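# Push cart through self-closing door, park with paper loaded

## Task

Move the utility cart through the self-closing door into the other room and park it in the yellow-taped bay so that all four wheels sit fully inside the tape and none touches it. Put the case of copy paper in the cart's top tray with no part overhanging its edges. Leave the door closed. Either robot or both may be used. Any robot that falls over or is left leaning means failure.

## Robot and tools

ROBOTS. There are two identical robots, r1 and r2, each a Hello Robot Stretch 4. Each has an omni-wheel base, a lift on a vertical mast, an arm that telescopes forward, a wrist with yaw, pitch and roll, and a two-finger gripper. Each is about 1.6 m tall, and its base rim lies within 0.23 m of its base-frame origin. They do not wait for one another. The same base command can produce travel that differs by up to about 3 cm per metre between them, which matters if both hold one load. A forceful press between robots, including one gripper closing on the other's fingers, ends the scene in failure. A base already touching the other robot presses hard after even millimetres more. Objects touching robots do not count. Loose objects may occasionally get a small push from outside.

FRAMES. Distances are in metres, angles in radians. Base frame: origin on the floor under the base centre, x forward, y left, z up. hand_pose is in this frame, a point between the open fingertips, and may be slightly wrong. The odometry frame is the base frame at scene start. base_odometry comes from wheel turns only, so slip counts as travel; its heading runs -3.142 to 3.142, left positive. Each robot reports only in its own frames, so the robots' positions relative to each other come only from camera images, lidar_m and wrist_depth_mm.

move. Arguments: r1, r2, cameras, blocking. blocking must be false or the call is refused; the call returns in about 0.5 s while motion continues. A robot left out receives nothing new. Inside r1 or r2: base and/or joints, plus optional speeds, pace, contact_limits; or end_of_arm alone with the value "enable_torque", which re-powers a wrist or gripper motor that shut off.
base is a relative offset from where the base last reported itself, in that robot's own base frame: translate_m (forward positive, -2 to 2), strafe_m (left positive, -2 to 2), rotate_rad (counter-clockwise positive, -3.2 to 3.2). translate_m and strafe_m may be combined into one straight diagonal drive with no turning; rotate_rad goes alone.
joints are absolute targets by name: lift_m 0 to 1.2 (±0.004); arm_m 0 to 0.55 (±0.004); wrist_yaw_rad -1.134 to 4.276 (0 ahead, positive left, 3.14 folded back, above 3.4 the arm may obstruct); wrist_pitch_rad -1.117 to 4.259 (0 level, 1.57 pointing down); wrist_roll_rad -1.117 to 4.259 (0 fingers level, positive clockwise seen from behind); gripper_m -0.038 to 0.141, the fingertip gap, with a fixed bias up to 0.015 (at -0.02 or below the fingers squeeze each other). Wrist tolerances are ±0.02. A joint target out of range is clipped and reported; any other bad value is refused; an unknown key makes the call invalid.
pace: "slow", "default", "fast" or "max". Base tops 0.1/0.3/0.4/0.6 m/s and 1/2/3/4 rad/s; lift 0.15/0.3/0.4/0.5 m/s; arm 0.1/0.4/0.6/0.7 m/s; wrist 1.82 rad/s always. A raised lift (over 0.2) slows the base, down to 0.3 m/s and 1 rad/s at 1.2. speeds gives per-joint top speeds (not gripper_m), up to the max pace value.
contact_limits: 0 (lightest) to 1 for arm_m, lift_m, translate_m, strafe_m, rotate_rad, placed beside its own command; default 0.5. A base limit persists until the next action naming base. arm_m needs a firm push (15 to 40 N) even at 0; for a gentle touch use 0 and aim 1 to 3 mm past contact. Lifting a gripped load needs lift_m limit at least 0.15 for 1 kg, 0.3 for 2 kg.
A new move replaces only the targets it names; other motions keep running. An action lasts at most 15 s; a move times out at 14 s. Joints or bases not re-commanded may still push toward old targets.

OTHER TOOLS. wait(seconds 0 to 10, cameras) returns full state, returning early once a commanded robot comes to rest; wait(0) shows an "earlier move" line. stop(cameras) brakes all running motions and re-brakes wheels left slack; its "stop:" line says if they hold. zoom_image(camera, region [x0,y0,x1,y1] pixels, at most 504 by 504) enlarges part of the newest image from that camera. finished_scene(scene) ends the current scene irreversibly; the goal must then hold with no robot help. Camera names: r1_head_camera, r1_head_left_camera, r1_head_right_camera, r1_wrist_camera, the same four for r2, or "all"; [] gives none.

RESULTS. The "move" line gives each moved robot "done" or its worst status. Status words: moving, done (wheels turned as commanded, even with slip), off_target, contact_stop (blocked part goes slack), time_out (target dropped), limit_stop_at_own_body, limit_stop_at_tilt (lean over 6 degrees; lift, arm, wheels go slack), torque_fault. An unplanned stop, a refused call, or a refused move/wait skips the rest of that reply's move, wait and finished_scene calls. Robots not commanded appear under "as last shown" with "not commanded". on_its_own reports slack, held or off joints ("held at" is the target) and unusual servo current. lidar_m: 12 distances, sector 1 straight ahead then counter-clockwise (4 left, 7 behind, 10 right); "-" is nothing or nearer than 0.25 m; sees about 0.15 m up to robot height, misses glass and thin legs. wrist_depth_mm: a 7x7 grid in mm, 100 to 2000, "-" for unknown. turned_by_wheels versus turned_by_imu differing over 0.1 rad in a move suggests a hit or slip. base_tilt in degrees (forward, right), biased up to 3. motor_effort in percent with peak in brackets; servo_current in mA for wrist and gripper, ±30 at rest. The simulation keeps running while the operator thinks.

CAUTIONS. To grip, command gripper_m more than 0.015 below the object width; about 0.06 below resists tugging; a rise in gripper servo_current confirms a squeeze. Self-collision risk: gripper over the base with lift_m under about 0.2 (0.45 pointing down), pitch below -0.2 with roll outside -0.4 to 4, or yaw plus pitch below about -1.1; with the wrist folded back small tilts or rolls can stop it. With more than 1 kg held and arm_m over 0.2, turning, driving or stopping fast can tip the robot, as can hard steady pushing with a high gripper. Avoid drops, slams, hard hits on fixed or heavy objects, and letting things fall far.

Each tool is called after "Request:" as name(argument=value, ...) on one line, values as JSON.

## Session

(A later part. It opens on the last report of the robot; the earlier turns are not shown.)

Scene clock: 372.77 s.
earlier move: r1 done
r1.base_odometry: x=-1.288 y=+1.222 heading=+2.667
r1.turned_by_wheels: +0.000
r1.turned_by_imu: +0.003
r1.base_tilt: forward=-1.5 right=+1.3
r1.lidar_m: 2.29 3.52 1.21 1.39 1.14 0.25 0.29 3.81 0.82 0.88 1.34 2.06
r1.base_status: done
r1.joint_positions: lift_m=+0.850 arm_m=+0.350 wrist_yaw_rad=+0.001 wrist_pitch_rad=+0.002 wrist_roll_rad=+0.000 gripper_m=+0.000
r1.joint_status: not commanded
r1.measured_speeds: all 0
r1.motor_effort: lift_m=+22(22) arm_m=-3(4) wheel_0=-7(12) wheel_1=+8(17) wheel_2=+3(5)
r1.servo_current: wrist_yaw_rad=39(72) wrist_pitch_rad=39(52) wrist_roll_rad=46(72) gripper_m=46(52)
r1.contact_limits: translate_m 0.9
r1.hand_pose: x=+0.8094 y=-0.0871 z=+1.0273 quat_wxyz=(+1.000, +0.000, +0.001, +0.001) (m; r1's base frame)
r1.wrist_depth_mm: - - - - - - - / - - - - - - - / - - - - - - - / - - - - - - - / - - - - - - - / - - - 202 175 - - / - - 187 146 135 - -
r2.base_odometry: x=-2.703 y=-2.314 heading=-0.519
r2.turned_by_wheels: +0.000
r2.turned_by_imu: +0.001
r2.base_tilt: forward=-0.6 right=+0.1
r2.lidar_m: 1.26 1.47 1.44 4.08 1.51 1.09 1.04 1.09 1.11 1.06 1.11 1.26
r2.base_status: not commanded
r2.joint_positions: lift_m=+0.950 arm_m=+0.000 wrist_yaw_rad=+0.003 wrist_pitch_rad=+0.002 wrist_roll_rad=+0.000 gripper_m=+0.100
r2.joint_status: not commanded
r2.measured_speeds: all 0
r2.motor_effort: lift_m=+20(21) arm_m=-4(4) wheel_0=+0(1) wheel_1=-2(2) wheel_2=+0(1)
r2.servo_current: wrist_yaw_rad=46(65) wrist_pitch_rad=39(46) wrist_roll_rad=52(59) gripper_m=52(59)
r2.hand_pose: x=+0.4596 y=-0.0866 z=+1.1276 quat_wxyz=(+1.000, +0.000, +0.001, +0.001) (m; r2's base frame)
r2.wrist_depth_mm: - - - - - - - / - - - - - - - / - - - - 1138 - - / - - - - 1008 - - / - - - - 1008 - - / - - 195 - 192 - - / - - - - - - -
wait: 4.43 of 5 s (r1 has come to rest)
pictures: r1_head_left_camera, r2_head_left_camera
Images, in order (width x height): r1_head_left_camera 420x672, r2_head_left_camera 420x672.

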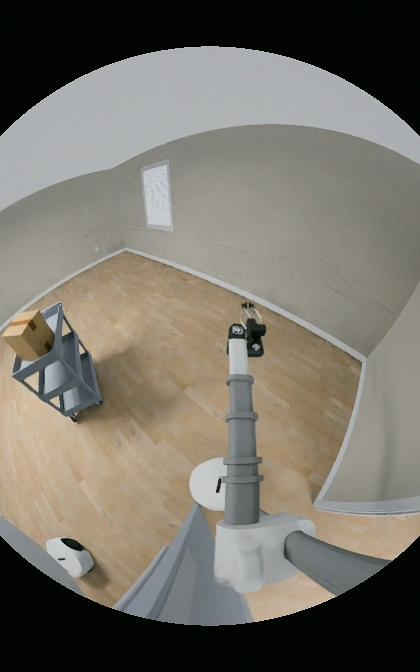

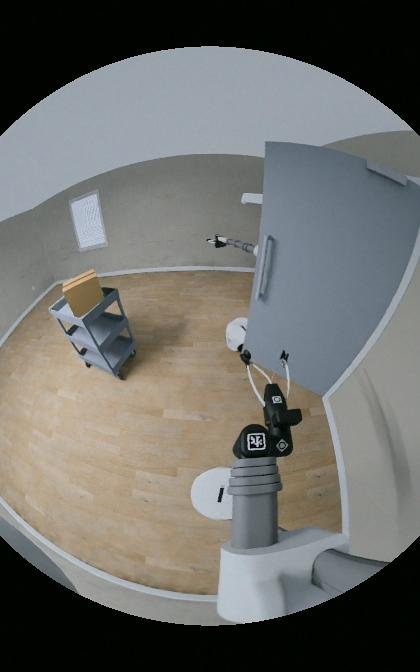

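Request:
move(blocking=false, r1={"base":{"translate_m":-0.13,"strafe_m":0.14},"contact_limits":{"translate_m":0.9},"pace":"slow"}, cameras=[])

Request:
wait(seconds=4, cameras=["r1_head_left_camera","r2_head_camera","r2_head_left_camera"])

Scene clock: 379.30 s.
move: r1 moving
r1.base_odometry: x=-1.285 y=+1.210 heading=+2.666
r1.turned_by_wheels: -0.001
r1.turned_by_imu: -0.002
r1.base_tilt: forward=-1.5 right=+1.3
r1.lidar_m: 2.28 3.51 1.19 1.40 1.14 0.25 0.33 3.81 0.83 0.89 1.36 2.08
r1.base_status: translate_m moving; strafe_m moving
r1.joint_positions: lift_m=+0.850 arm_m=+0.350 wrist_yaw_rad=+0.001 wrist_pitch_rad=+0.002 wrist_roll_rad=+0.000 gripper_m=+0.000
r1.joint_status: not commanded
r1.measured_speeds: translate_m=-0.034 strafe_m=+0.037 rotate_rad=-0.004 lift_m=+0.000 arm_m=+0.000 wrist_yaw_rad=+0.000 wrist_pitch_rad=+0.000 wrist_roll_rad=+0.000
r1.motor_effort: lift_m=+22(22) arm_m=-4(4) wheel_0=-17(19) wheel_1=-5(10) wheel_2=+12(13)
r1.servo_current: wrist_yaw_rad=46(59) wrist_pitch_rad=39(52) wrist_roll_rad=39(72) gripper_m=39(52)
r1.contact_limits: translate_m 0.9
r1.hand_pose: x=+0.8094 y=-0.0871 z=+1.0273 quat_wxyz=(+1.000, +0.000, +0.001, +0.001) (m; r1's base frame)
r1.wrist_depth_mm: - - - - - - - / - - - - - - - / - - - - - - - / - - - - - - - / - - - - - - - / - - - 202 175 - - / - - 189 146 135 - -
r2: as last shown
r2.base_tilt: forward=-0.7 right=+0.0
r2.lidar_m: 1.26 1.50 1.45 4.12 1.49 1.09 1.04 1.10 1.09 1.05 1.12 1.24
r2.motor_effort: lift_m=+21(21) arm_m=-4(4) wheel_0=+0(1) wheel_1=-1(2) wheel_2=+0(0)
r2.servo_current: wrist_yaw_rad=46(52) wrist_pitch_rad=39(46) wrist_roll_rad=46(59) gripper_m=46(59)
r2.wrist_depth_mm: - - - - - - - / - - - - - - - / - - - - 1098 - - / - - - - - - - / - - - - 1025 - - / - - 195 - 191 - - / - - - - - - -
pictures: none
No camera images: "cameras" was empty.

Scene clock: 381.97 s.
earlier move: r1 done
r1.base_odometry: x=-1.236 y=+1.038 heading=+2.667
r1.turned_by_wheels: +0.001
r1.turned_by_imu: +0.001
r1.base_tilt: forward=-1.5 right=+1.2
r1.lidar_m: 2.49 3.78 1.16 3.10 0.94 0.25 0.29 0.75 3.81 0.91 1.42 2.25
r1.base_status: done
r1.joint_positions: lift_m=+0.850 arm_m=+0.350 wrist_yaw_rad=+0.001 wrist_pitch_rad=+0.002 wrist_roll_rad=+0.000 gripper_m=+0.000
r1.joint_status: not commanded
r1.measured_speeds: all 0
r1.motor_effort: lift_m=+22(22) arm_m=-4(4) wheel_0=-9(20) wheel_1=+6(11) wheel_2=+5(14)
r1.servo_current: wrist_yaw_rad=39(65) wrist_pitch_rad=46(52) wrist_roll_rad=33(78) gripper_m=39(52)
r1.contact_limits: translate_m 0.9
r1.hand_pose: x=+0.8094 y=-0.0871 z=+1.0273 quat_wxyz=(+1.000, +0.000, +0.001, +0.001) (m; r1's base frame)
r1.wrist_depth_mm: - - - - - - - / - - - - - - - / - - - - - - - / - - - - - - - / - - - - - - - / - - - 203 180 - - / - - 188 183 145 - -
r2.base_odometry: x=-2.703 y=-2.314 heading=-0.519
r2.turned_by_wheels: +0.000
r2.turned_by_imu: +0.000
r2.base_tilt: forward=-0.7 right=+0.1
r2.lidar_m: 1.08 1.49 1.41 4.14 1.50 1.09 1.04 1.09 1.11 1.05 1.10 1.13
r2.base_status: not commanded
r2.joint_positions: lift_m=+0.950 arm_m=+0.000 wrist_yaw_rad=+0.003 wrist_pitch_rad=+0.002 wrist_roll_rad=+0.000 gripper_m=+0.100
r2.joint_status: not commanded
r2.measured_speeds: all 0
r2.motor_effort: lift_m=+20(21) arm_m=-4(4) wheel_0=+1(1) wheel_1=-2(2) wheel_2=+0(1)
r2.servo_current: wrist_yaw_rad=39(65) wrist_pitch_rad=39(52) wrist_roll_rad=39(65) gripper_m=52(59)
r2.hand_pose: x=+0.4596 y=-0.0866 z=+1.1276 quat_wxyz=(+1.000, +0.000, +0.001, +0.001) (m; r2's base frame)
r2.wrist_depth_mm: - - - - - - - / - - - - - - - / - - - - - - - / - - - 1537 - - - / - - - - - - - / - - 195 - 186 - - / - - - - - - -
wait: 2.67 of 4 s (r1 has come to rest)
pictures: r1_head_left_camera, r2_head_camera, r2_head_left_camera
Images, in order (width x height): r1_head_left_camera 420x672, r2_head_camera 420x560, r2_head_left_camera 420x672.

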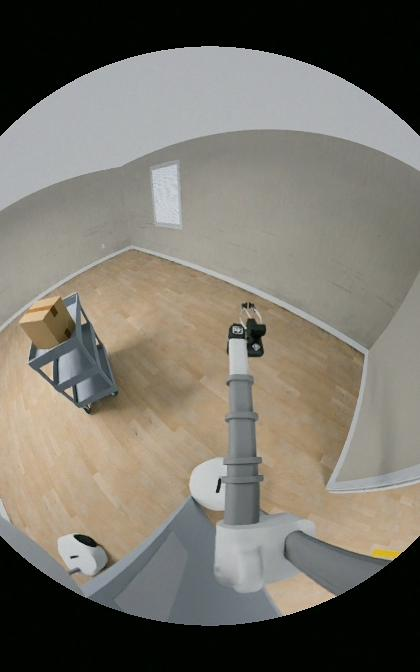

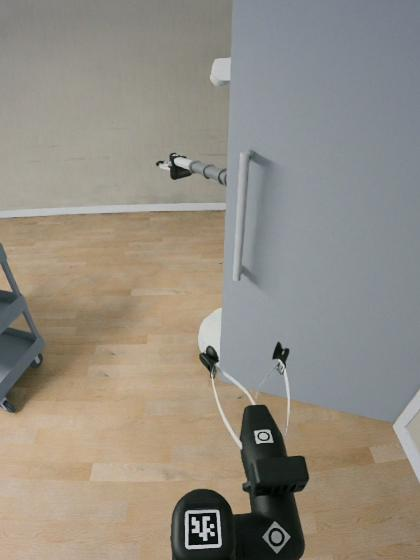

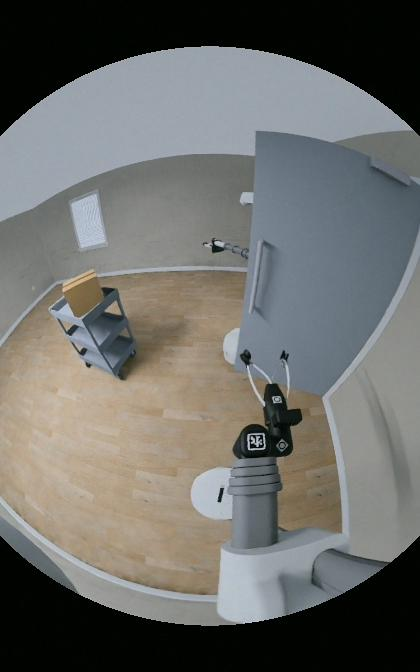

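Request:
move(blocking=false, r2={"joints":{"arm_m":0.33,"gripper_m":0.13},"contact_limits":{"arm_m":0.1},"pace":"default"}, cameras=[])

Request:
wait(seconds=4, cameras=["r2_head_camera","r2_wrist_camera"])

Scene clock: 388.77 s.
move: r2 moving
r1: as last shown
r1.turned_by_wheels: +0.000
r1.turned_by_imu: +0.000
r1.base_tilt: forward=-1.6 right=+1.2
r1.lidar_m: 2.47 3.80 1.16 3.07 0.91 0.25 0.29 0.77 3.79 0.94 1.41 2.26
r1.motor_effort: lift_m=+22(22) arm_m=-3(4) wheel_0=-9(9) wheel_1=+6(6) wheel_2=+5(5)
r1.servo_current: wrist_yaw_rad=26(52) wrist_pitch_rad=46(46) wrist_roll_rad=39(59) gripper_m=39(46)
r1.contact_limits: translate_m 0.9
r1.wrist_depth_mm: - - - - - - - / - - - - - - - / - - - - - - - / - - - - - - - / - - - - - - - / - - - 203 180 - - / - - 189 183 145 - -
r2.base_odometry: x=-2.703 y=-2.314 heading=-0.519
r2.turned_by_wheels: +0.000
r2.turned_by_imu: +0.000
r2.base_tilt: forward=-0.7 right=+0.0
r2.lidar_m: 1.08 1.48 1.43 4.14 1.48 1.07 1.03 1.08 1.09 1.05 1.10 1.13
r2.base_status: not commanded
r2.joint_positions: lift_m=+0.950 arm_m=+0.051 wrist_yaw_rad=+0.003 wrist_pitch_rad=+0.002 wrist_roll_rad=+0.000 gripper_m=+0.115
r2.joint_status: arm_m moving; gripper_m moving
r2.measured_speeds: translate_m=+0.000 strafe_m=+0.000 rotate_rad=+0.000 lift_m=+0.000 arm_m=+0.195 wrist_yaw_rad=+0.000 wrist_pitch_rad=+0.000 wrist_roll_rad=+0.000
r2.motor_effort: lift_m=+21(21) arm_m=+9(11) wheel_0=+0(1) wheel_1=-2(2) wheel_2=+0(0)
r2.servo_current: wrist_yaw_rad=39(65) wrist_pitch_rad=33(39) wrist_roll_rad=52(52) gripper_m=91(91)
r2.contact_limits: arm_m 0.1
r2.hand_pose: x=+0.5100 y=-0.0866 z=+1.1276 quat_wxyz=(+1.000, +0.000, +0.001, +0.001) (m; r2's base frame)
r2.wrist_depth_mm: - - - - - - - / - - - - - - - / - - - - - - - / - - - 1499 - - - / - - - - 809 - - / - - 200 - 188 - - / - - - - - - -
pictures: none
No camera images: "cameras" was empty.

Scene clock: 390.37 s.
earlier move: r2 done
r1.base_odometry: x=-1.236 y=+1.038 heading=+2.667
r1.turned_by_wheels: +0.000
r1.turned_by_imu: +0.000
r1.base_tilt: forward=-1.5 right=+1.3
r1.lidar_m: 2.47 3.80 1.13 3.11 0.65 0.25 0.28 0.79 3.79 0.93 1.40 2.26
r1.base_status: not commanded
r1.joint_positions: lift_m=+0.850 arm_m=+0.350 wrist_yaw_rad=+0.001 wrist_pitch_rad=+0.002 wrist_roll_rad=+0.000 gripper_m=+0.000
r1.joint_status: not commanded
r1.measured_speeds: all 0
r1.motor_effort: lift_m=+22(22) arm_m=-4(4) wheel_0=-9(9) wheel_1=+6(6) wheel_2=+5(5)
r1.servo_current: wrist_yaw_rad=46(65) wrist_pitch_rad=52(52) wrist_roll_rad=52(65) gripper_m=39(52)
r1.contact_limits: translate_m 0.9
r1.hand_pose: x=+0.8094 y=-0.0871 z=+1.0273 quat_wxyz=(+1.000, +0.000, +0.001, +0.001) (m; r1's base frame)
r1.wrist_depth_mm: - - - - - - - / - - - - - - - / - - - - - - - / - - - - - - - / - - - - - - - / - - - 203 180 - - / - - 188 183 145 - -
r2.base_odometry: x=-2.703 y=-2.314 heading=-0.519
r2.turned_by_wheels: +0.000
r2.turned_by_imu: +0.000
r2.base_tilt: forward=-0.6 right=+0.1
r2.lidar_m: 1.10 1.50 1.45 4.13 1.49 1.11 1.04 1.09 1.11 1.04 1.09 1.11
r2.base_status: not commanded
r2.joint_positions: lift_m=+0.950 arm_m=+0.330 wrist_yaw_rad=+0.003 wrist_pitch_rad=+0.002 wrist_roll_rad=+0.000 gripper_m=+0.130
r2.joint_status: all done
r2.measured_speeds: all 0
r2.motor_effort: lift_m=+20(21) arm_m=+7(12) wheel_0=+0(1) wheel_1=-2(2) wheel_2=-1(1)
r2.servo_current: wrist_yaw_rad=39(65) wrist_pitch_rad=46(46) wrist_roll_rad=39(65) gripper_m=46(98)
r2.contact_limits: arm_m 0.1
r2.hand_pose: x=+0.7893 y=-0.0867 z=+1.1276 quat_wxyz=(+1.000, +0.000, +0.001, +0.001) (m; r2's base frame)
r2.wrist_depth_mm: - - - - - - - / - - - - - - - / - - - - - - - / - - - - - - - / - - - - 517 - - / - - 218 - 190 - - / - - - - - - -
wait: 1.60 of 4 s (r2 has come to rest)
pictures: r2_head_camera, r2_wrist_camera
Images, in order (width x height): r2_head_camera 420x560, r2_wrist_camera 616x392.

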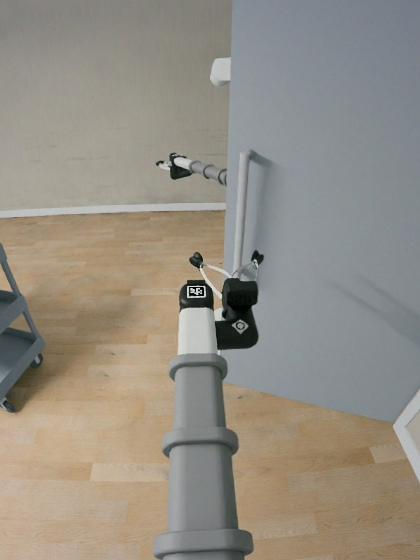

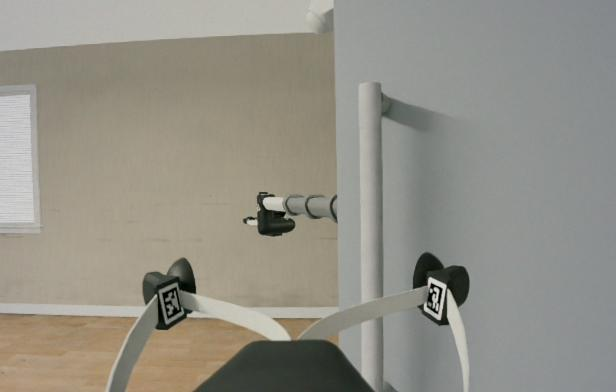

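Request:
move(blocking=false, r2={"base":{"translate_m":0.1,"strafe_m":-0.055},"pace":"slow"}, cameras=[])

Request:
wait(seconds=3, cameras=["r2_head_camera","r2_wrist_camera"])

Scene clock: 399.23 s.
move: r2 moving
r1: as last shown
r1.base_tilt: forward=-1.6 right=+1.2
r1.lidar_m: 2.50 3.78 1.14 3.08 0.61 0.25 0.28 0.78 3.78 0.92 1.39 2.25
r1.motor_effort: lift_m=+22(22) arm_m=-3(4) wheel_0=-9(9) wheel_1=+6(6) wheel_2=+5(5)
r1.servo_current: wrist_yaw_rad=46(72) wrist_pitch_rad=46(46) wrist_roll_rad=39(59) gripper_m=46(46)
r1.contact_limits: translate_m 0.9
r1.wrist_depth_mm: - - - - - - - / - - - - - - - / - - - - - - - / - - - - - - - / - - - - - - - / - - - 204 179 - - / - - 188 183 145 - -
r2.base_odometry: x=-2.696 y=-2.326 heading=-0.519
r2.turned_by_wheels: +0.000
r2.turned_by_imu: +0.001
r2.base_tilt: forward=-0.7 right=+0.0
r2.lidar_m: 1.12 1.51 1.44 4.14 1.53 1.12 1.06 1.10 1.09 1.04 1.10 1.11
r2.base_status: translate_m moving; strafe_m moving
r2.joint_positions: lift_m=+0.950 arm_m=+0.330 wrist_yaw_rad=+0.003 wrist_pitch_rad=+0.002 wrist_roll_rad=+0.000 gripper_m=+0.130
r2.joint_status: not commanded
r2.measured_speeds: translate_m=+0.048 strafe_m=-0.028 rotate_rad=-0.001 lift_m=+0.000 arm_m=+0.000 wrist_yaw_rad=+0.000 wrist_pitch_rad=+0.000 wrist_roll_rad=+0.000
r2.motor_effort: lift_m=+20(21) arm_m=+7(7) wheel_0=+8(9) wheel_1=+5(5) wheel_2=-9(10)
r2.servo_current: wrist_yaw_rad=52(52) wrist_pitch_rad=46(46) wrist_roll_rad=39(65) gripper_m=52(52)
r2.contact_limits: arm_m 0.1
r2.hand_pose: x=+0.7893 y=-0.0867 z=+1.1276 quat_wxyz=(+1.000, +0.000, +0.001, +0.001) (m; r2's base frame)
r2.wrist_depth_mm: - - - - - - - / - - - - 508 - - / - - - - 512 - - / - - - 1308 512 - - / - - - - 508 - - / - - 218 - 190 - - / - - - - - - -
pictures: none
No camera images: "cameras" was empty.

Scene clock: 401.03 s.
earlier move: r2 done
r1.base_odometry: x=-1.236 y=+1.038 heading=+2.667
r1.turned_by_wheels: +0.000
r1.turned_by_imu: +0.000
r1.base_tilt: forward=-1.6 right=+1.3
r1.lidar_m: 2.49 3.82 1.15 3.11 0.55 0.25 0.28 0.77 3.80 0.93 1.42 2.26
r1.base_status: not commanded
r1.joint_positions: lift_m=+0.850 arm_m=+0.350 wrist_yaw_rad=+0.001 wrist_pitch_rad=+0.002 wrist_roll_rad=+0.000 gripper_m=+0.000
r1.joint_status: not commanded
r1.measured_speeds: all 0
r1.motor_effort: lift_m=+22(22) arm_m=-3(4) wheel_0=-9(9) wheel_1=+6(6) wheel_2=+5(5)
r1.servo_current: wrist_yaw_rad=39(72) wrist_pitch_rad=46(52) wrist_roll_rad=46(72) gripper_m=39(46)
r1.contact_limits: translate_m 0.9
r1.hand_pose: x=+0.8094 y=-0.0871 z=+1.0273 quat_wxyz=(+1.000, +0.000, +0.001, +0.001) (m; r1's base frame)
r1.wrist_depth_mm: - - - - - - - / - - - - - - - / - - - - - - - / - - - - - - - / - - - - - - - / - - - 203 180 - - / - - 187 183 145 - -
r2.base_odometry: x=-2.644 y=-2.411 heading=-0.519
r2.turned_by_wheels: +0.000
r2.turned_by_imu: +0.000
r2.base_tilt: forward=-0.7 right=+0.1
r2.lidar_m: 0.99 1.53 1.42 4.48 1.62 1.21 1.13 1.14 1.05 1.00 1.04 1.03
r2.base_status: done
r2.joint_positions: lift_m=+0.950 arm_m=+0.330 wrist_yaw_rad=+0.003 wrist_pitch_rad=+0.002 wrist_roll_rad=+0.000 gripper_m=+0.130
r2.joint_status: not commanded
r2.measured_speeds: all 0
r2.motor_effort: lift_m=+20(21) arm_m=+7(7) wheel_0=+5(10) wheel_1=+6(7) wheel_2=-6(10)
r2.servo_current: wrist_yaw_rad=52(65) wrist_pitch_rad=39(52) wrist_roll_rad=46(65) gripper_m=46(52)
r2.contact_limits: arm_m 0.1
r2.hand_pose: x=+0.7893 y=-0.0867 z=+1.1276 quat_wxyz=(+1.000, +0.000, +0.001, +0.001) (m; r2's base frame)
r2.wrist_depth_mm: - - - - - - 399 / - - - - - - 402 / - - - - - - 394 / - - - 521 - - 399 / - - - 1182 - - 399 / - - 218 430 189 - 404 / - - - - - - -
wait: 1.80 of 3 s (r2 has come to rest)
pictures: r2_head_camera, r2_wrist_camera
Images, in order (width x height): r2_head_camera 420x560, r2_wrist_camera 616x392.

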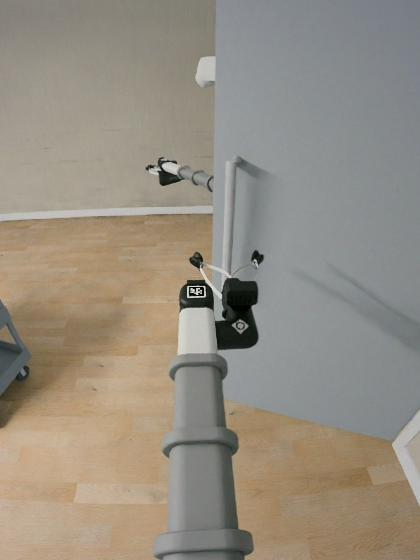

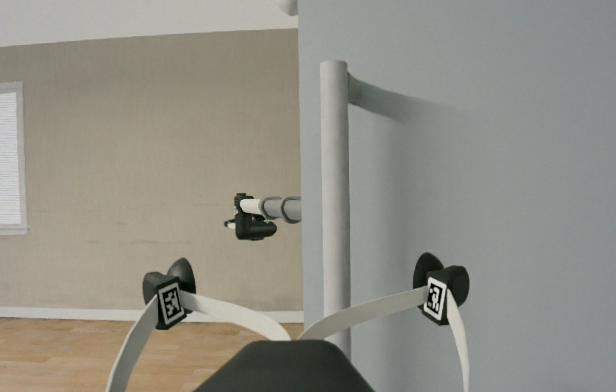

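Request:
move(blocking=false, r2={"base":{"strafe_m":-0.02},"joints":{"arm_m":0.47},"contact_limits":{"arm_m":0.1},"pace":"slow"}, cameras=[])

Request:
wait(seconds=3, cameras=["r2_head_camera","r2_wrist_camera"])

Scene clock: 408.60 s.
move: r2 moving
r1: as last shown
r1.lidar_m: 2.48 3.82 1.16 3.08 0.49 0.25 0.29 0.79 3.79 0.95 1.43 2.25
r1.servo_current: wrist_yaw_rad=52(59) wrist_pitch_rad=39(46) wrist_roll_rad=46(59) gripper_m=46(46)
r1.contact_limits: translate_m 0.9
r1.wrist_depth_mm: - - - - - - - / - - - - - - - / - - - - - - - / - - - - - - - / - - - - - - - / - - - 204 180 - - / - - 187 183 145 - -
r2.base_odometry: x=-2.650 y=-2.423 heading=-0.519
r2.turned_by_wheels: +0.000
r2.turned_by_imu: +0.001
r2.base_tilt: forward=-0.7 right=+0.1
r2.lidar_m: 0.99 1.55 1.44 4.50 1.65 1.19 1.15 1.20 1.05 0.97 1.04 1.03
r2.base_status: strafe_m moving
r2.joint_positions: lift_m=+0.950 arm_m=+0.342 wrist_yaw_rad=+0.003 wrist_pitch_rad=+0.002 wrist_roll_rad=+0.000 gripper_m=+0.130
r2.joint_status: arm_m moving
r2.measured_speeds: translate_m=-0.001 strafe_m=-0.042 rotate_rad=+0.004 lift_m=+0.000 arm_m=+0.049 wrist_yaw_rad=+0.000 wrist_pitch_rad=+0.000 wrist_roll_rad=+0.000
r2.motor_effort: lift_m=+20(21) arm_m=+5(10) wheel_0=+5(13) wheel_1=-6(9) wheel_2=+0(5)
r2.servo_current: wrist_yaw_rad=52(59) wrist_pitch_rad=46(46) wrist_roll_rad=52(52) gripper_m=46(52)
r2.contact_limits: arm_m 0.1
r2.hand_pose: x=+0.8020 y=-0.0867 z=+1.1276 quat_wxyz=(+1.000, +0.000, +0.001, +0.001) (m; r2's base frame)
r2.wrist_depth_mm: - - - - - 402 384 / - - - 504 - 404 387 / - - - 508 - 404 387 / - - - 508 - - 387 / - - - 521 - - 394 / - - 219 415 190 - 394 / - - - - - - 399
pictures: none
No camera images: "cameras" was empty.

Scene clock: 410.77 s.
earlier move: r2 done
r1.base_odometry: x=-1.236 y=+1.038 heading=+2.667
r1.turned_by_wheels: +0.000
r1.turned_by_imu: +0.000
r1.base_tilt: forward=-1.6 right=+1.2
r1.lidar_m: 2.48 3.80 1.16 3.10 0.40 0.25 0.28 0.77 3.78 0.90 1.43 2.27
r1.base_status: not commanded
r1.joint_positions: lift_m=+0.850 arm_m=+0.350 wrist_yaw_rad=+0.001 wrist_pitch_rad=+0.002 wrist_roll_rad=+0.000 gripper_m=+0.000
r1.joint_status: not commanded
r1.measured_speeds: all 0
r1.motor_effort: lift_m=+22(22) arm_m=-3(4) wheel_0=-9(9) wheel_1=+6(6) wheel_2=+5(5)
r1.servo_current: wrist_yaw_rad=52(65) wrist_pitch_rad=46(52) wrist_roll_rad=46(59) gripper_m=46(46)
r1.contact_limits: translate_m 0.9
r1.hand_pose: x=+0.8094 y=-0.0871 z=+1.0273 quat_wxyz=(+1.000, +0.000, +0.001, +0.001) (m; r1's base frame)
r1.wrist_depth_mm: - - - - - - - / - - - - - - - / - - - - - - - / - - - - - - - / - - - - - - - / - - - 204 179 - - / - - 188 183 145 - -
r2.base_odometry: x=-2.653 y=-2.428 heading=-0.519
r2.turned_by_wheels: +0.000
r2.turned_by_imu: +0.000
r2.base_tilt: forward=-0.7 right=+0.1
r2.lidar_m: 1.01 1.54 1.43 4.51 1.67 1.21 1.13 1.22 1.01 0.99 1.02 1.00
r2.base_status: done
r2.joint_positions: lift_m=+0.950 arm_m=+0.470 wrist_yaw_rad=+0.003 wrist_pitch_rad=+0.002 wrist_roll_rad=+0.000 gripper_m=+0.130
r2.joint_status: all done
r2.measured_speeds: all 0
r2.motor_effort: lift_m=+20(21) arm_m=+7(12) wheel_0=+4(13) wheel_1=-4(9) wheel_2=+0(5)
r2.servo_current: wrist_yaw_rad=52(59) wrist_pitch_rad=39(46) wrist_roll_rad=39(59) gripper_m=52(65)
r2.contact_limits: arm_m 0.1
r2.hand_pose: x=+0.9293 y=-0.0867 z=+1.1276 quat_wxyz=(+1.000, +0.000, +0.001, +0.001) (m; r2's base frame)
r2.wrist_depth_mm: - - - 287 330 301 281 / - - - 289 334 306 285 / - - - 355 336 306 285 / - - - 357 338 307 289 / - - - 362 340 306 289 / - - 218 289 334 303 291 / - - - - 334 317 293
wait: 2.17 of 3 s (r2 has come to rest)
pictures: r2_head_camera, r2_wrist_camera
Images, in order (width x height): r2_head_camera 420x560, r2_wrist_camera 616x392.

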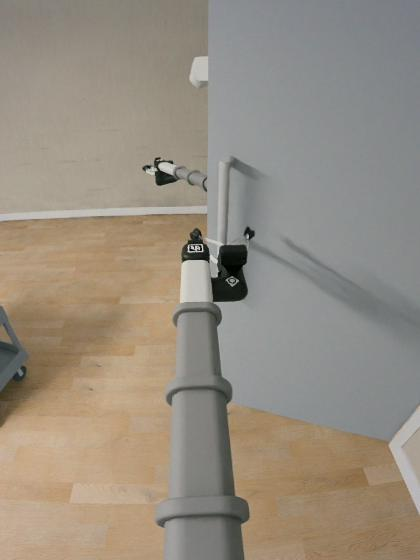

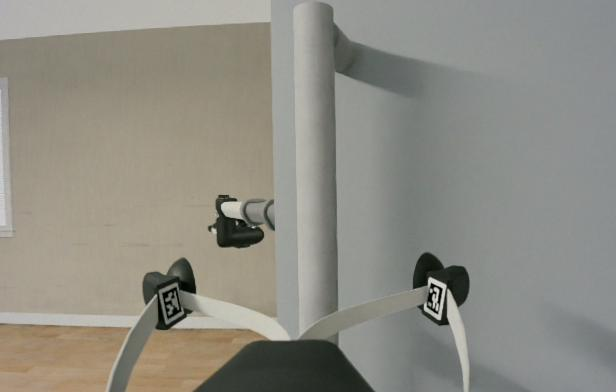

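Request:
move(blocking=false, r2={"joints":{"arm_m":0.55,"gripper_m":0.085},"contact_limits":{"arm_m":0.05},"pace":"slow"}, cameras=[])

Request:
wait(seconds=3, cameras=["r2_wrist_camera"])

Scene clock: 419.67 s.
move: r2 moving
r1: as last shown
r1.turned_by_imu: -0.001
r1.lidar_m: 2.48 3.78 1.14 3.09 0.39 0.25 0.28 0.77 3.79 0.92 1.39 2.26
r1.motor_effort: lift_m=+22(22) arm_m=-4(4) wheel_0=-9(9) wheel_1=+6(6) wheel_2=+5(5)
r1.servo_current: wrist_yaw_rad=39(65) wrist_pitch_rad=46(46) wrist_roll_rad=26(72) gripper_m=39(46)
r1.contact_limits: translate_m 0.9
r1.wrist_depth_mm: - - - - - - - / - - - - - - - / - - - - - - - / - - - - - - - / - - - - - - - / - - - 203 180 - - / - - 187 183 145 - -
r2.base_odometry: x=-2.653 y=-2.428 heading=-0.519
r2.turned_by_wheels: +0.000
r2.turned_by_imu: +0.001
r2.base_tilt: forward=-0.6 right=+0.1
r2.lidar_m: 0.98 1.55 1.45 4.49 1.64 1.17 1.11 1.17 1.02 0.97 1.02 1.01
r2.base_status: not commanded
r2.joint_positions: lift_m=+0.950 arm_m=+0.482 wrist_yaw_rad=+0.003 wrist_pitch_rad=+0.002 wrist_roll_rad=+0.000 gripper_m=+0.123
r2.joint_status: arm_m moving; gripper_m moving
joint sent to its limit — r2.arm_m, upper limit.
r2.measured_speeds: translate_m=+0.000 strafe_m=+0.000 rotate_rad=+0.000 lift_m=+0.000 arm_m=+0.049 wrist_yaw_rad=+0.000 wrist_pitch_rad=+0.000 wrist_roll_rad=+0.000
r2.motor_effort: lift_m=+20(21) arm_m=+8(10) wheel_0=+4(5) wheel_1=-4(5) wheel_2=+0(0)
r2.servo_current: wrist_yaw_rad=39(52) wrist_pitch_rad=33(39) wrist_roll_rad=59(59) gripper_m=59(85)
r2.contact_limits: arm_m 0.05
r2.hand_pose: x=+0.9420 y=-0.0867 z=+1.1276 quat_wxyz=(+1.000, +0.000, +0.001, +0.001) (m; r2's base frame)
r2.wrist_depth_mm: - - - 277 322 291 273 / - - - 276 322 294 274 / - - - 279 325 297 276 / - - - 285 327 298 277 / - - - 345 329 300 278 / - - 216 276 319 294 283 / - - - - 324 307 285
pictures: none
No camera images: "cameras" was empty.

Scene clock: 421.57 s.
earlier move: r2 done
r1.base_odometry: x=-1.236 y=+1.038 heading=+2.667
r1.turned_by_wheels: +0.000
r1.turned_by_imu: +0.000
r1.base_tilt: forward=-1.6 right=+1.3
r1.lidar_m: 2.50 3.81 1.13 3.10 0.31 0.25 0.28 0.78 3.79 0.93 1.41 2.26
r1.base_status: not commanded
r1.joint_positions: lift_m=+0.850 arm_m=+0.350 wrist_yaw_rad=+0.001 wrist_pitch_rad=+0.002 wrist_roll_rad=+0.000 gripper_m=+0.000
r1.joint_status: not commanded
r1.measured_speeds: all 0
r1.motor_effort: lift_m=+22(22) arm_m=-3(4) wheel_0=-8(9) wheel_1=+6(6) wheel_2=+5(5)
r1.servo_current: wrist_yaw_rad=52(65) wrist_pitch_rad=39(52) wrist_roll_rad=52(72) gripper_m=46(52)
r1.contact_limits: translate_m 0.9
r1.hand_pose: x=+0.8094 y=-0.0871 z=+1.0273 quat_wxyz=(+1.000, +0.000, +0.001, +0.001) (m; r1's base frame)
r1.wrist_depth_mm: - - - - - - - / - - - - - - - / - - - - - - - / - - - - - - - / - - - - - - - / - - - 203 180 - - / - - 187 183 144 - -
r2.base_odometry: x=-2.653 y=-2.428 heading=-0.519
r2.turned_by_wheels: +0.000
r2.turned_by_imu: +0.000
r2.base_tilt: forward=-0.7 right=+0.0
r2.lidar_m: 0.98 1.54 1.43 4.48 1.59 1.19 1.14 1.19 1.03 0.97 1.02 1.01
r2.base_status: not commanded
r2.joint_positions: lift_m=+0.950 arm_m=+0.547 wrist_yaw_rad=+0.003 wrist_pitch_rad=+0.002 wrist_roll_rad=+0.000 gripper_m=+0.085
r2.joint_status: all done
joint sent to its limit — r2.arm_m, upper limit.
r2.measured_speeds: all 0
r2.motor_effort: lift_m=+21(21) arm_m=+7(12) wheel_0=+4(5) wheel_1=-4(5) wheel_2=+0(0)
r2.servo_current: wrist_yaw_rad=52(59) wrist_pitch_rad=46(46) wrist_roll_rad=46(59) gripper_m=52(98)
r2.contact_limits: arm_m 0.05
r2.hand_pose: x=+1.0068 y=-0.0867 z=+1.1276 quat_wxyz=(+1.000, +0.000, +0.001, +0.001) (m; r2's base frame)
r2.wrist_depth_mm: - - - 206 258 240 224 / - - - 207 263 241 225 / - - - 207 265 242 228 / - - - 209 267 244 228 / - - - 209 264 245 229 / - - 197 210 191 242 232 / - - - - 264 241 231
wait: 1.90 of 3 s (r2 has come to rest)
pictures: r2_wrist_camera
Images, in order (width x height): r2_wrist_camera 616x392.

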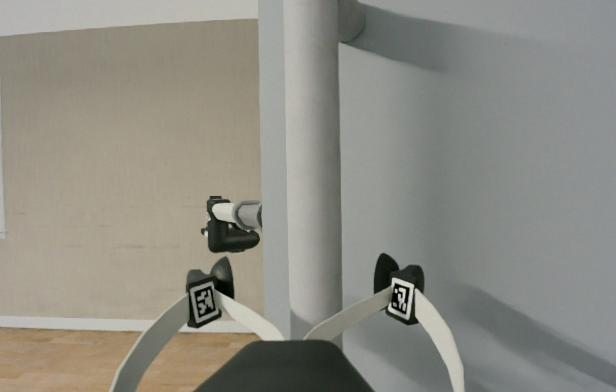

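Request:
move(blocking=false, r2={"base":{"translate_m":0.03},"contact_limits":{"translate_m":0.2},"pace":"slow"}, cameras=[])

Request:
wait(seconds=1.5, cameras=["r2_wrist_camera"])

Scene clock: 425.70 s.
move: r2 moving
r1: as last shown
r1.lidar_m: 2.47 3.79 1.13 3.06 0.31 0.25 0.28 0.76 3.79 0.92 1.42 2.26
r1.motor_effort: lift_m=+22(22) arm_m=-3(4) wheel_0=-9(9) wheel_1=+6(6) wheel_2=+5(5)
r1.servo_current: wrist_yaw_rad=39(59) wrist_pitch_rad=46(46) wrist_roll_rad=39(65) gripper_m=52(52)
r1.contact_limits: translate_m 0.9
r1.wrist_depth_mm: - - - - - - - / - - - - - - - / - - - - - - - / - - - - - - - / - - - - - - - / - - - 203 180 - - / - - 187 183 145 - -
r2.base_odometry: x=-2.643 y=-2.435 heading=-0.518
r2.turned_by_wheels: +0.000
r2.turned_by_imu: +0.001
r2.base_tilt: forward=-0.7 right=+0.1
r2.lidar_m: 0.97 1.55 1.43 4.54 1.69 1.21 1.17 1.18 1.03 0.97 1.01 1.01
r2.base_status: translate_m moving
r2.joint_positions: lift_m=+0.950 arm_m=+0.547 wrist_yaw_rad=+0.003 wrist_pitch_rad=+0.002 wrist_roll_rad=+0.000 gripper_m=+0.085
r2.joint_status: not commanded
r2.measured_speeds: translate_m=+0.048 strafe_m=+0.000 rotate_rad=-0.002 lift_m=+0.000 arm_m=+0.000 wrist_yaw_rad=+0.000 wrist_pitch_rad=+0.000 wrist_roll_rad=+0.000
r2.motor_effort: lift_m=+20(21) arm_m=+7(7) wheel_0=+7(9) wheel_1=+7(7) wheel_2=-10(11)
r2.servo_current: wrist_yaw_rad=59(59) wrist_pitch_rad=33(46) wrist_roll_rad=46(59) gripper_m=46(59)
r2.contact_limits: arm_m 0.05; translate_m 0.2
r2.hand_pose: x=+1.0068 y=-0.0867 z=+1.1276 quat_wxyz=(+1.000, +0.000, +0.001, +0.001) (m; r2's base frame)
r2.wrist_depth_mm: - - - 196 251 229 216 / - - - 195 253 230 217 / - - - 196 255 233 220 / - - - 197 256 235 220 / - - 1042 198 254 236 221 / - - 196 200 191 235 221 / - - - - 257 231 223
pictures: none
No camera images: "cameras" was empty.

Scene clock: 426.57 s.
earlier move: r2 done
r1.base_odometry: x=-1.236 y=+1.038 heading=+2.667
r1.turned_by_wheels: +0.000
r1.turned_by_imu: +0.000
r1.base_tilt: forward=-1.6 right=+1.3
r1.lidar_m: 2.48 3.77 1.14 3.09 0.29 0.25 0.27 0.78 3.79 0.90 1.41 2.24
r1.base_status: not commanded
r1.joint_positions: lift_m=+0.850 arm_m=+0.350 wrist_yaw_rad=+0.001 wrist_pitch_rad=+0.002 wrist_roll_rad=+0.000 gripper_m=+0.000
r1.joint_status: not commanded
r1.measured_speeds: all 0
r1.motor_effort: lift_m=+22(22) arm_m=-3(4) wheel_0=-9(9) wheel_1=+6(6) wheel_2=+5(5)
r1.servo_current: wrist_yaw_rad=26(72) wrist_pitch_rad=39(46) wrist_roll_rad=39(65) gripper_m=46(52)
r1.contact_limits: translate_m 0.9
r1.hand_pose: x=+0.8094 y=-0.0871 z=+1.0273 quat_wxyz=(+1.000, +0.000, +0.001, +0.001) (m; r1's base frame)
r1.wrist_depth_mm: - - - - - - - / - - - - - - - / - - - - - - - / - - - - - - - / - - - - - - - / - - - 203 180 - - / - - 187 183 144 - -
r2.base_odometry: x=-2.628 y=-2.443 heading=-0.518
r2.turned_by_wheels: +0.000
r2.turned_by_imu: +0.000
r2.base_tilt: forward=-0.6 right=+0.0
r2.lidar_m: 0.95 1.51 1.43 4.59 1.66 1.24 1.16 1.23 1.02 0.97 1.02 0.99
r2.base_status: done
r2.joint_positions: lift_m=+0.950 arm_m=+0.547 wrist_yaw_rad=+0.001 wrist_pitch_rad=+0.002 wrist_roll_rad=+0.000 gripper_m=+0.085
r2.joint_status: not commanded
r2.measured_speeds: all 0
r2.motor_effort: lift_m=+20(21) arm_m=+7(8) wheel_0=+5(9) wheel_1=+6(7) wheel_2=-8(11)
r2.servo_current: wrist_yaw_rad=52(59) wrist_pitch_rad=46(46) wrist_roll_rad=46(59) gripper_m=46(59)
r2.contact_limits: arm_m 0.05; translate_m 0.2
r2.hand_pose: x=+1.0067 y=-0.0872 z=+1.1276 quat_wxyz=(+1.000, +0.000, +0.001, +0.000) (m; r2's base frame)
r2.wrist_depth_mm: - - - 177 235 215 202 / - - - 183 236 217 - / - - - 181 239 219 204 / - - - 179 240 220 206 / - - 917 179 240 221 207 / - - 196 180 194 220 208 / - - - - 239 218 209
wait: 0.87 of 1.5 s (r2 has come to rest)
pictures: r2_wrist_camera
Images, in order (width x height): r2_wrist_camera 616x392.

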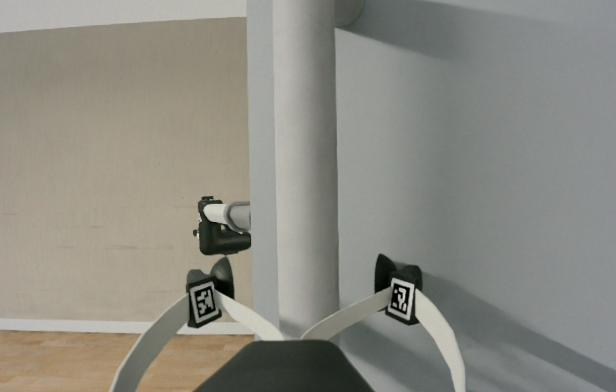

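Bar now inside. Close.

Request:
move(blocking=false, r2={"joints":{"gripper_m":-0.03}}, cameras=[])

Request:
wait(seconds=2, cameras=["r2_wrist_camera"])

Scene clock: 430.43 s.
move: r2 moving
r1: as last shown
r1.lidar_m: 2.48 3.80 1.14 3.09 0.28 0.25 0.28 0.82 3.80 0.93 1.42 2.26
r1.motor_effort: lift_m=+22(22) arm_m=-3(4) wheel_0=-8(9) wheel_1=+6(7) wheel_2=+5(5)
r1.servo_current: wrist_yaw_rad=46(59) wrist_pitch_rad=39(46) wrist_roll_rad=52(59) gripper_m=46(46)
r1.contact_limits: translate_m 0.9
r1.wrist_depth_mm: - - - - - - - / - - - - - - - / - - - - - - - / - - - - - - - / - - - - - - - / - - - 203 180 - - / - - 188 183 145 - -
r2.base_odometry: x=-2.628 y=-2.443 heading=-0.519
r2.turned_by_wheels: +0.000
r2.turned_by_imu: +0.000
r2.base_tilt: forward=-0.6 right=+0.1
r2.lidar_m: 0.95 1.54 1.42 4.61 1.68 1.24 1.16 1.21 1.02 0.98 1.00 0.97
r2.base_status: not commanded
r2.joint_positions: lift_m=+0.950 arm_m=+0.547 wrist_yaw_rad=-0.001 wrist_pitch_rad=+0.002 wrist_roll_rad=+0.000 gripper_m=+0.067
r2.joint_status: gripper_m moving
r2.measured_speeds: translate_m=+0.001 strafe_m=+0.000 rotate_rad=+0.001 lift_m=+0.000 arm_m=+0.000 wrist_yaw_rad=+0.000 wrist_pitch_rad=+0.000 wrist_roll_rad=+0.000
r2.motor_effort: lift_m=+20(21) arm_m=+7(7) wheel_0=+3(5) wheel_1=+5(7) wheel_2=-8(8)
r2.servo_current: wrist_yaw_rad=46(52) wrist_pitch_rad=46(46) wrist_roll_rad=46(59) gripper_m=111(117)
r2.contact_limits: arm_m 0.05; translate_m 0.2
r2.hand_pose: x=+1.0065 y=-0.0877 z=+1.1276 quat_wxyz=(+1.000, +0.000, +0.001, +0.000) (m; r2's base frame)
r2.wrist_depth_mm: - - - 177 235 214 202 / - - - 179 236 216 - / - - - 180 238 217 204 / - - - 177 239 219 206 / - - 946 179 237 218 206 / - - 193 179 195 221 208 / - - - - 239 216 208
pictures: none
No camera images: "cameras" was empty.

Scene clock: 431.77 s.
earlier move: r2 done
r1.base_odometry: x=-1.236 y=+1.038 heading=+2.667
r1.turned_by_wheels: +0.000
r1.turned_by_imu: +0.000
r1.base_tilt: forward=-1.6 right=+1.3
r1.lidar_m: 2.49 3.79 1.15 3.10 0.25 0.25 0.31 0.80 3.78 0.93 1.41 2.26
r1.base_status: not commanded
r1.joint_positions: lift_m=+0.850 arm_m=+0.350 wrist_yaw_rad=+0.001 wrist_pitch_rad=+0.002 wrist_roll_rad=+0.000 gripper_m=+0.000
r1.joint_status: not commanded
r1.measured_speeds: all 0
r1.motor_effort: lift_m=+22(22) arm_m=-3(4) wheel_0=-5(9) wheel_1=+2(7) wheel_2=+2(5)
r1.servo_current: wrist_yaw_rad=52(72) wrist_pitch_rad=46(52) wrist_roll_rad=65(65) gripper_m=46(52)
r1.contact_limits: translate_m 0.9
r1.hand_pose: x=+0.8094 y=-0.0871 z=+1.0273 quat_wxyz=(+1.000, +0.000, +0.001, +0.001) (m; r1's base frame)
r1.wrist_depth_mm: - - - - - - - / - - - - - - - / - - - - - - - / - - - - - - - / - - - - - - - / - - - 204 179 - - / - - 187 182 145 - -
r2.base_odometry: x=-2.627 y=-2.443 heading=-0.519
r2.turned_by_wheels: +0.000
r2.turned_by_imu: +0.000
r2.base_tilt: forward=-0.6 right=+0.1
r2.lidar_m: 0.96 1.56 1.43 4.62 1.68 1.21 1.17 1.23 1.03 0.97 1.00 0.98
r2.base_status: not commanded
r2.joint_positions: lift_m=+0.950 arm_m=+0.548 wrist_yaw_rad=+0.000 wrist_pitch_rad=+0.002 wrist_roll_rad=+0.000 gripper_m=-0.029
r2.joint_status: all done
r2.measured_speeds: all 0
r2.motor_effort: lift_m=+21(21) arm_m=-3(7) wheel_0=-5(6) wheel_1=+0(7) wheel_2=+0(8)
r2.servo_current: wrist_yaw_rad=46(52) wrist_pitch_rad=39(46) wrist_roll_rad=59(59) gripper_m=111(267)
r2.contact_limits: arm_m 0.05; translate_m 0.2
r2.hand_pose: x=+1.0068 y=-0.0874 z=+1.1276 quat_wxyz=(+1.000, +0.000, +0.001, +0.000) (m; r2's base frame)
r2.wrist_depth_mm: - - - 162 222 203 191 / - - - 163 226 205 193 / - - - 165 226 206 194 / - - - 166 228 207 195 / - - - 167 229 208 196 / - - 186 167 179 210 197 / - - - - 228 204 198
wait: 1.33 of 2 s (r2 has come to rest)
pictures: r2_wrist_camera
Images, in order (width x height): r2_wrist_camera 616x392.

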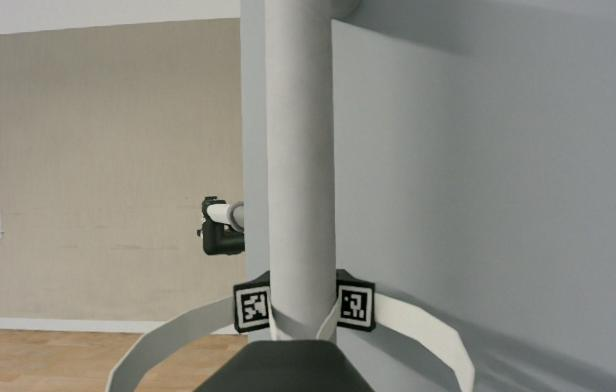

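Request:
move(blocking=false, r2={"base":{"translate_m":-0.15},"contact_limits":{"translate_m":0.8},"pace":"slow"}, cameras=[])

Request:
wait(seconds=3, cameras=["r2_head_camera","r2_wrist_camera","r2_head_left_camera"])

Scene clock: 438.87 s.
move: r2 moving
r1: as last shown
r1.base_tilt: forward=-1.6 right=+1.2
r1.lidar_m: 2.47 3.78 1.14 3.08 0.25 0.25 0.32 0.80 3.78 0.91 1.38 2.26
r1.motor_effort: lift_m=+22(22) arm_m=-4(4) wheel_0=-5(5) wheel_1=+2(2) wheel_2=+2(2)
r1.servo_current: wrist_yaw_rad=46(59) wrist_pitch_rad=39(46) wrist_roll_rad=59(72) gripper_m=39(46)
r1.contact_limits: translate_m 0.9
r1.wrist_depth_mm: - - - - - - - / - - - - - - - / - - - - - - - / - - - - - - - / - - - - - - - / - - - 203 179 - - / - - 187 183 144 - -
r2.base_odometry: x=-2.638 y=-2.437 heading=-0.519
r2.turned_by_wheels: +0.000
r2.turned_by_imu: +0.001
r2.base_tilt: forward=-0.6 right=+0.0
r2.lidar_m: 0.94 1.54 1.42 4.58 1.64 1.22 1.16 1.19 1.04 0.96 1.03 0.99
r2.base_status: translate_m moving
r2.joint_positions: lift_m=+0.950 arm_m=+0.548 wrist_yaw_rad=+0.002 wrist_pitch_rad=+0.002 wrist_roll_rad=+0.000 gripper_m=-0.029
r2.joint_status: not commanded
r2.measured_speeds: translate_m=-0.049 strafe_m=+0.000 rotate_rad=+0.001 lift_m=+0.000 arm_m=+0.000 wrist_yaw_rad=+0.009 wrist_pitch_rad=+0.000 wrist_roll_rad=+0.000
r2.motor_effort: lift_m=+20(21) arm_m=-4(4) wheel_0=-9(12) wheel_1=-9(9) wheel_2=+17(17)
r2.servo_current: wrist_yaw_rad=33(59) wrist_pitch_rad=39(46) wrist_roll_rad=46(52) gripper_m=104(117)
r2.contact_limits: arm_m 0.05; translate_m 0.8
r2.hand_pose: x=+1.0070 y=-0.0869 z=+1.1276 quat_wxyz=(+1.000, +0.000, +0.001, +0.001) (m; r2's base frame)
r2.wrist_depth_mm: - - - 162 221 204 191 / - - - 163 226 206 194 / - - - 164 226 206 195 / - - - 166 227 208 196 / - - 1042 167 228 209 197 / - - 186 167 180 209 198 / - - - - 228 - 199
pictures: none
No camera images: "cameras" was empty.

Scene clock: 441.13 s.
earlier move: r2 done
r1.base_odometry: x=-1.236 y=+1.038 heading=+2.667
r1.turned_by_wheels: +0.000
r1.turned_by_imu: +0.000
r1.base_tilt: forward=-1.6 right=+1.3
r1.lidar_m: 2.47 3.75 1.16 3.07 0.34 0.35 0.44 0.87 3.79 0.94 1.41 2.27
r1.base_status: not commanded
r1.joint_positions: lift_m=+0.850 arm_m=+0.350 wrist_yaw_rad=+0.001 wrist_pitch_rad=+0.002 wrist_roll_rad=+0.000 gripper_m=+0.000
r1.joint_status: not commanded
r1.measured_speeds: all 0
r1.motor_effort: lift_m=+22(22) arm_m=-3(4) wheel_0=-5(5) wheel_1=+2(2) wheel_2=+2(2)
r1.servo_current: wrist_yaw_rad=46(72) wrist_pitch_rad=46(52) wrist_roll_rad=52(72) gripper_m=46(52)
r1.contact_limits: translate_m 0.9
r1.hand_pose: x=+0.8094 y=-0.0871 z=+1.0273 quat_wxyz=(+1.000, +0.000, +0.001, +0.001) (m; r1's base frame)
r1.wrist_depth_mm: - - - - - - - / - - - - - - - / - - - - - - - / - - - - - - - / - - - - - - - / - - - 203 180 - - / - - 188 182 145 - -
r2.base_odometry: x=-2.757 y=-2.369 heading=-0.516
r2.turned_by_wheels: +0.003
r2.turned_by_imu: +0.006
r2.base_tilt: forward=-0.6 right=+0.0
r2.lidar_m: 0.95 1.57 1.52 3.97 1.44 1.07 1.02 1.07 1.01 0.96 1.04 1.01
r2.base_status: done
r2.joint_positions: lift_m=+0.950 arm_m=+0.548 wrist_yaw_rad=+0.015 wrist_pitch_rad=+0.002 wrist_roll_rad=+0.000 gripper_m=-0.029
r2.joint_status: not commanded
r2.measured_speeds: all 0
r2.motor_effort: lift_m=+20(21) arm_m=-4(4) wheel_0=+13(16) wheel_1=+4(9) wheel_2=+24(26)
r2.servo_current: wrist_yaw_rad=72(91) wrist_pitch_rad=39(46) wrist_roll_rad=46(59) gripper_m=111(124)
r2.contact_limits: arm_m 0.05; translate_m 0.8
r2.hand_pose: x=+1.0081 y=-0.0832 z=+1.1276 quat_wxyz=(+1.000, +0.000, +0.001, +0.007) (m; r2's base frame)
r2.wrist_depth_mm: - - - 163 224 210 200 / - - 259 163 227 211 203 / - - 262 168 226 213 203 / - - 263 169 229 214 204 / - - - 166 230 214 205 / - - 185 167 225 216 206 / - - - - 229 213 208
wait: 2.27 of 3 s (r2 has come to rest)
pictures: r2_head_camera, r2_head_left_camera, r2_wrist_camera
Images, in order (width x height): r2_head_camera 420x560, r2_head_left_camera 420x672, r2_wrist_camera 616x392.

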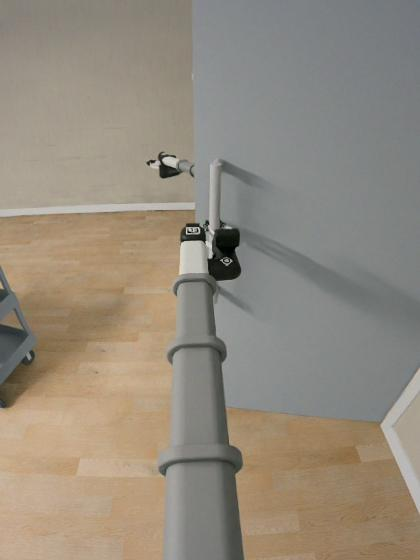

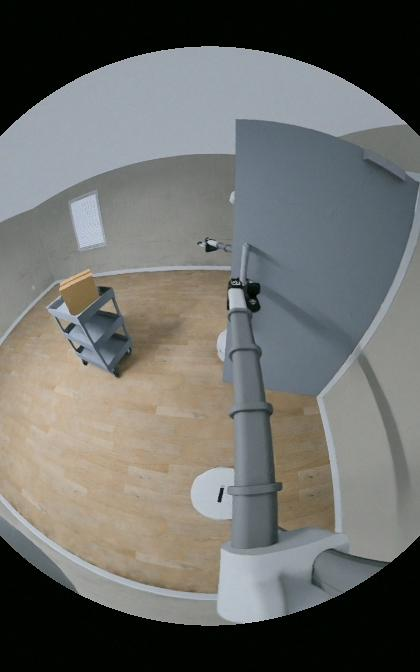

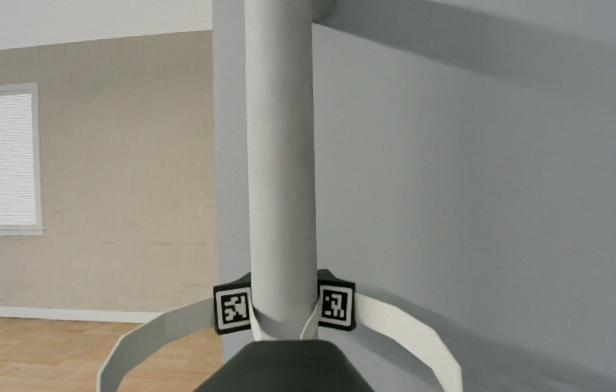

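Request:
move(blocking=false, r2={"base":{"translate_m":-0.25,"strafe_m":0.03},"contact_limits":{"translate_m":0.8},"pace":"slow"}, cameras=[])

Request:
wait(seconds=4, cameras=["r2_head_left_camera","r2_wrist_camera","r1_head_left_camera"])

Scene clock: 447.97 s.
move: r2 moving
r1: as last shown
r1.lidar_m: 2.49 3.82 1.16 3.08 0.36 0.35 0.44 0.88 3.79 0.93 1.40 2.24
r1.servo_current: wrist_yaw_rad=26(65) wrist_pitch_rad=39(46) wrist_roll_rad=46(52) gripper_m=39(52)
r1.contact_limits: translate_m 0.9
r1.wrist_depth_mm: - - - - - - - / - - - - - - - / - - - - - - - / - - - - - - - / - - - - - - - / - - - 204 180 - - / - - 187 183 145 - -
r2.base_odometry: x=-2.767 y=-2.362 heading=-0.513
r2.turned_by_wheels: +0.003
r2.turned_by_imu: +0.004
r2.base_tilt: forward=-0.6 right=+0.0
r2.lidar_m: 0.96 1.59 1.51 3.87 1.46 1.06 1.02 1.05 0.98 0.98 1.05 1.01
r2.base_status: translate_m moving; strafe_m moving
r2.joint_positions: lift_m=+0.950 arm_m=+0.548 wrist_yaw_rad=+0.015 wrist_pitch_rad=+0.002 wrist_roll_rad=+0.000 gripper_m=-0.029
r2.joint_status: not commanded
r2.measured_speeds: translate_m=-0.049 strafe_m=+0.006 rotate_rad=+0.000 lift_m=+0.000 arm_m=+0.000 wrist_yaw_rad=+0.000 wrist_pitch_rad=+0.000 wrist_roll_rad=+0.000
r2.motor_effort: lift_m=+20(21) arm_m=-4(4) wheel_0=+5(13) wheel_1=+1(3) wheel_2=+27(28)
r2.servo_current: wrist_yaw_rad=91(91) wrist_pitch_rad=39(46) wrist_roll_rad=46(59) gripper_m=117(117)
r2.contact_limits: arm_m 0.05; translate_m 0.8
r2.hand_pose: x=+1.0081 y=-0.0832 z=+1.1276 quat_wxyz=(+1.000, +0.000, +0.001, +0.007) (m; r2's base frame)
r2.wrist_depth_mm: - - 258 167 224 211 202 / - - 259 164 227 213 - / - - 262 167 228 214 205 / - - 263 168 229 216 206 / - - - 168 230 216 207 / - - 184 167 226 218 208 / - - - - 232 215 210
pictures: none
No camera images: "cameras" was empty.

Scene clock: 451.27 s.
earlier move: r2 done
r1.base_odometry: x=-1.236 y=+1.038 heading=+2.667
r1.turned_by_wheels: +0.000
r1.turned_by_imu: +0.000
r1.base_tilt: forward=-1.6 right=+1.2
r1.lidar_m: 2.47 3.79 1.15 3.08 0.60 0.57 0.63 0.93 3.77 0.91 1.40 2.26
r1.base_status: not commanded
r1.joint_positions: lift_m=+0.850 arm_m=+0.350 wrist_yaw_rad=+0.001 wrist_pitch_rad=+0.002 wrist_roll_rad=+0.000 gripper_m=+0.000
r1.joint_status: not commanded
r1.measured_speeds: all 0
r1.motor_effort: lift_m=+22(22) arm_m=-3(4) wheel_0=-5(6) wheel_1=+2(3) wheel_2=+2(2)
r1.servo_current: wrist_yaw_rad=59(72) wrist_pitch_rad=33(52) wrist_roll_rad=46(65) gripper_m=46(52)
r1.contact_limits: translate_m 0.9
r1.hand_pose: x=+0.8094 y=-0.0871 z=+1.0273 quat_wxyz=(+1.000, +0.000, +0.001, +0.001) (m; r1's base frame)
r1.wrist_depth_mm: - - - - - - - / - - - - - - - / - - - - - - - / - - - - - - - / - - - - - - - / - - - 203 180 - - / - - 187 183 145 - -
r2.base_odometry: x=-2.960 y=-2.220 heading=-0.517
r2.turned_by_wheels: -0.004
r2.turned_by_imu: -0.001
r2.base_tilt: forward=-0.7 right=+0.1
r2.lidar_m: 0.94 1.66 1.78 3.03 1.11 0.82 0.76 0.79 1.05 1.01 1.06 1.09
r2.base_status: done
r2.joint_positions: lift_m=+0.950 arm_m=+0.548 wrist_yaw_rad=+0.003 wrist_pitch_rad=+0.002 wrist_roll_rad=+0.000 gripper_m=-0.029
r2.joint_status: not commanded
r2.measured_speeds: all 0
r2.motor_effort: lift_m=+20(21) arm_m=-4(4) wheel_0=-10(13) wheel_1=-8(9) wheel_2=+6(28)
r2.servo_current: wrist_yaw_rad=39(91) wrist_pitch_rad=46(52) wrist_roll_rad=52(59) gripper_m=104(117)
r2.contact_limits: arm_m 0.05; translate_m 0.8
r2.hand_pose: x=+1.0071 y=-0.0866 z=+1.1276 quat_wxyz=(+1.000, +0.000, +0.001, +0.001) (m; r2's base frame)
r2.wrist_depth_mm: - - 239 162 242 243 244 / - - 240 163 244 245 247 / - - 242 164 244 247 248 / - - 243 165 246 249 250 / - - 246 166 249 249 251 / - - 186 167 179 251 253 / - - 247 - 251 252 255
wait: 3.30 of 4 s (r2 has come to rest)
pictures: r1_head_left_camera, r2_head_left_camera, r2_wrist_camera
Images, in order (width x height): r1_head_left_camera 420x672, r2_head_left_camera 420x672, r2_wrist_camera 616x392.

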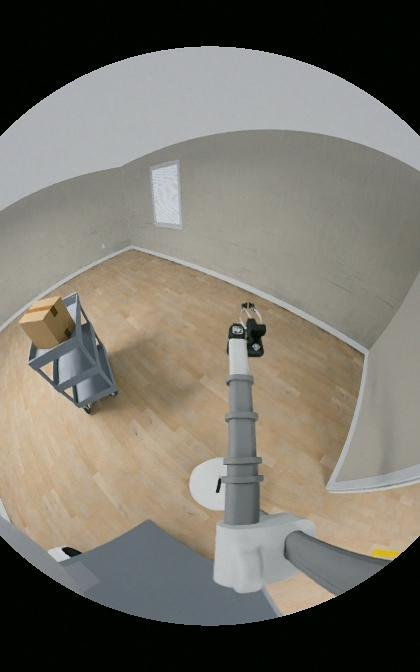

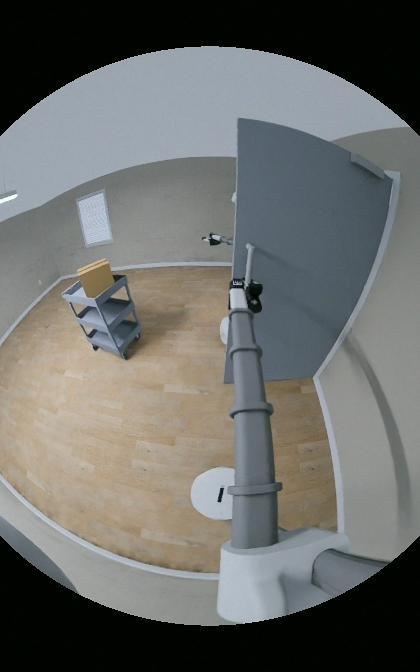

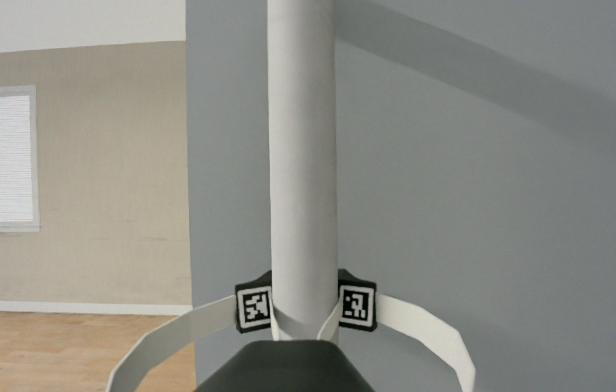

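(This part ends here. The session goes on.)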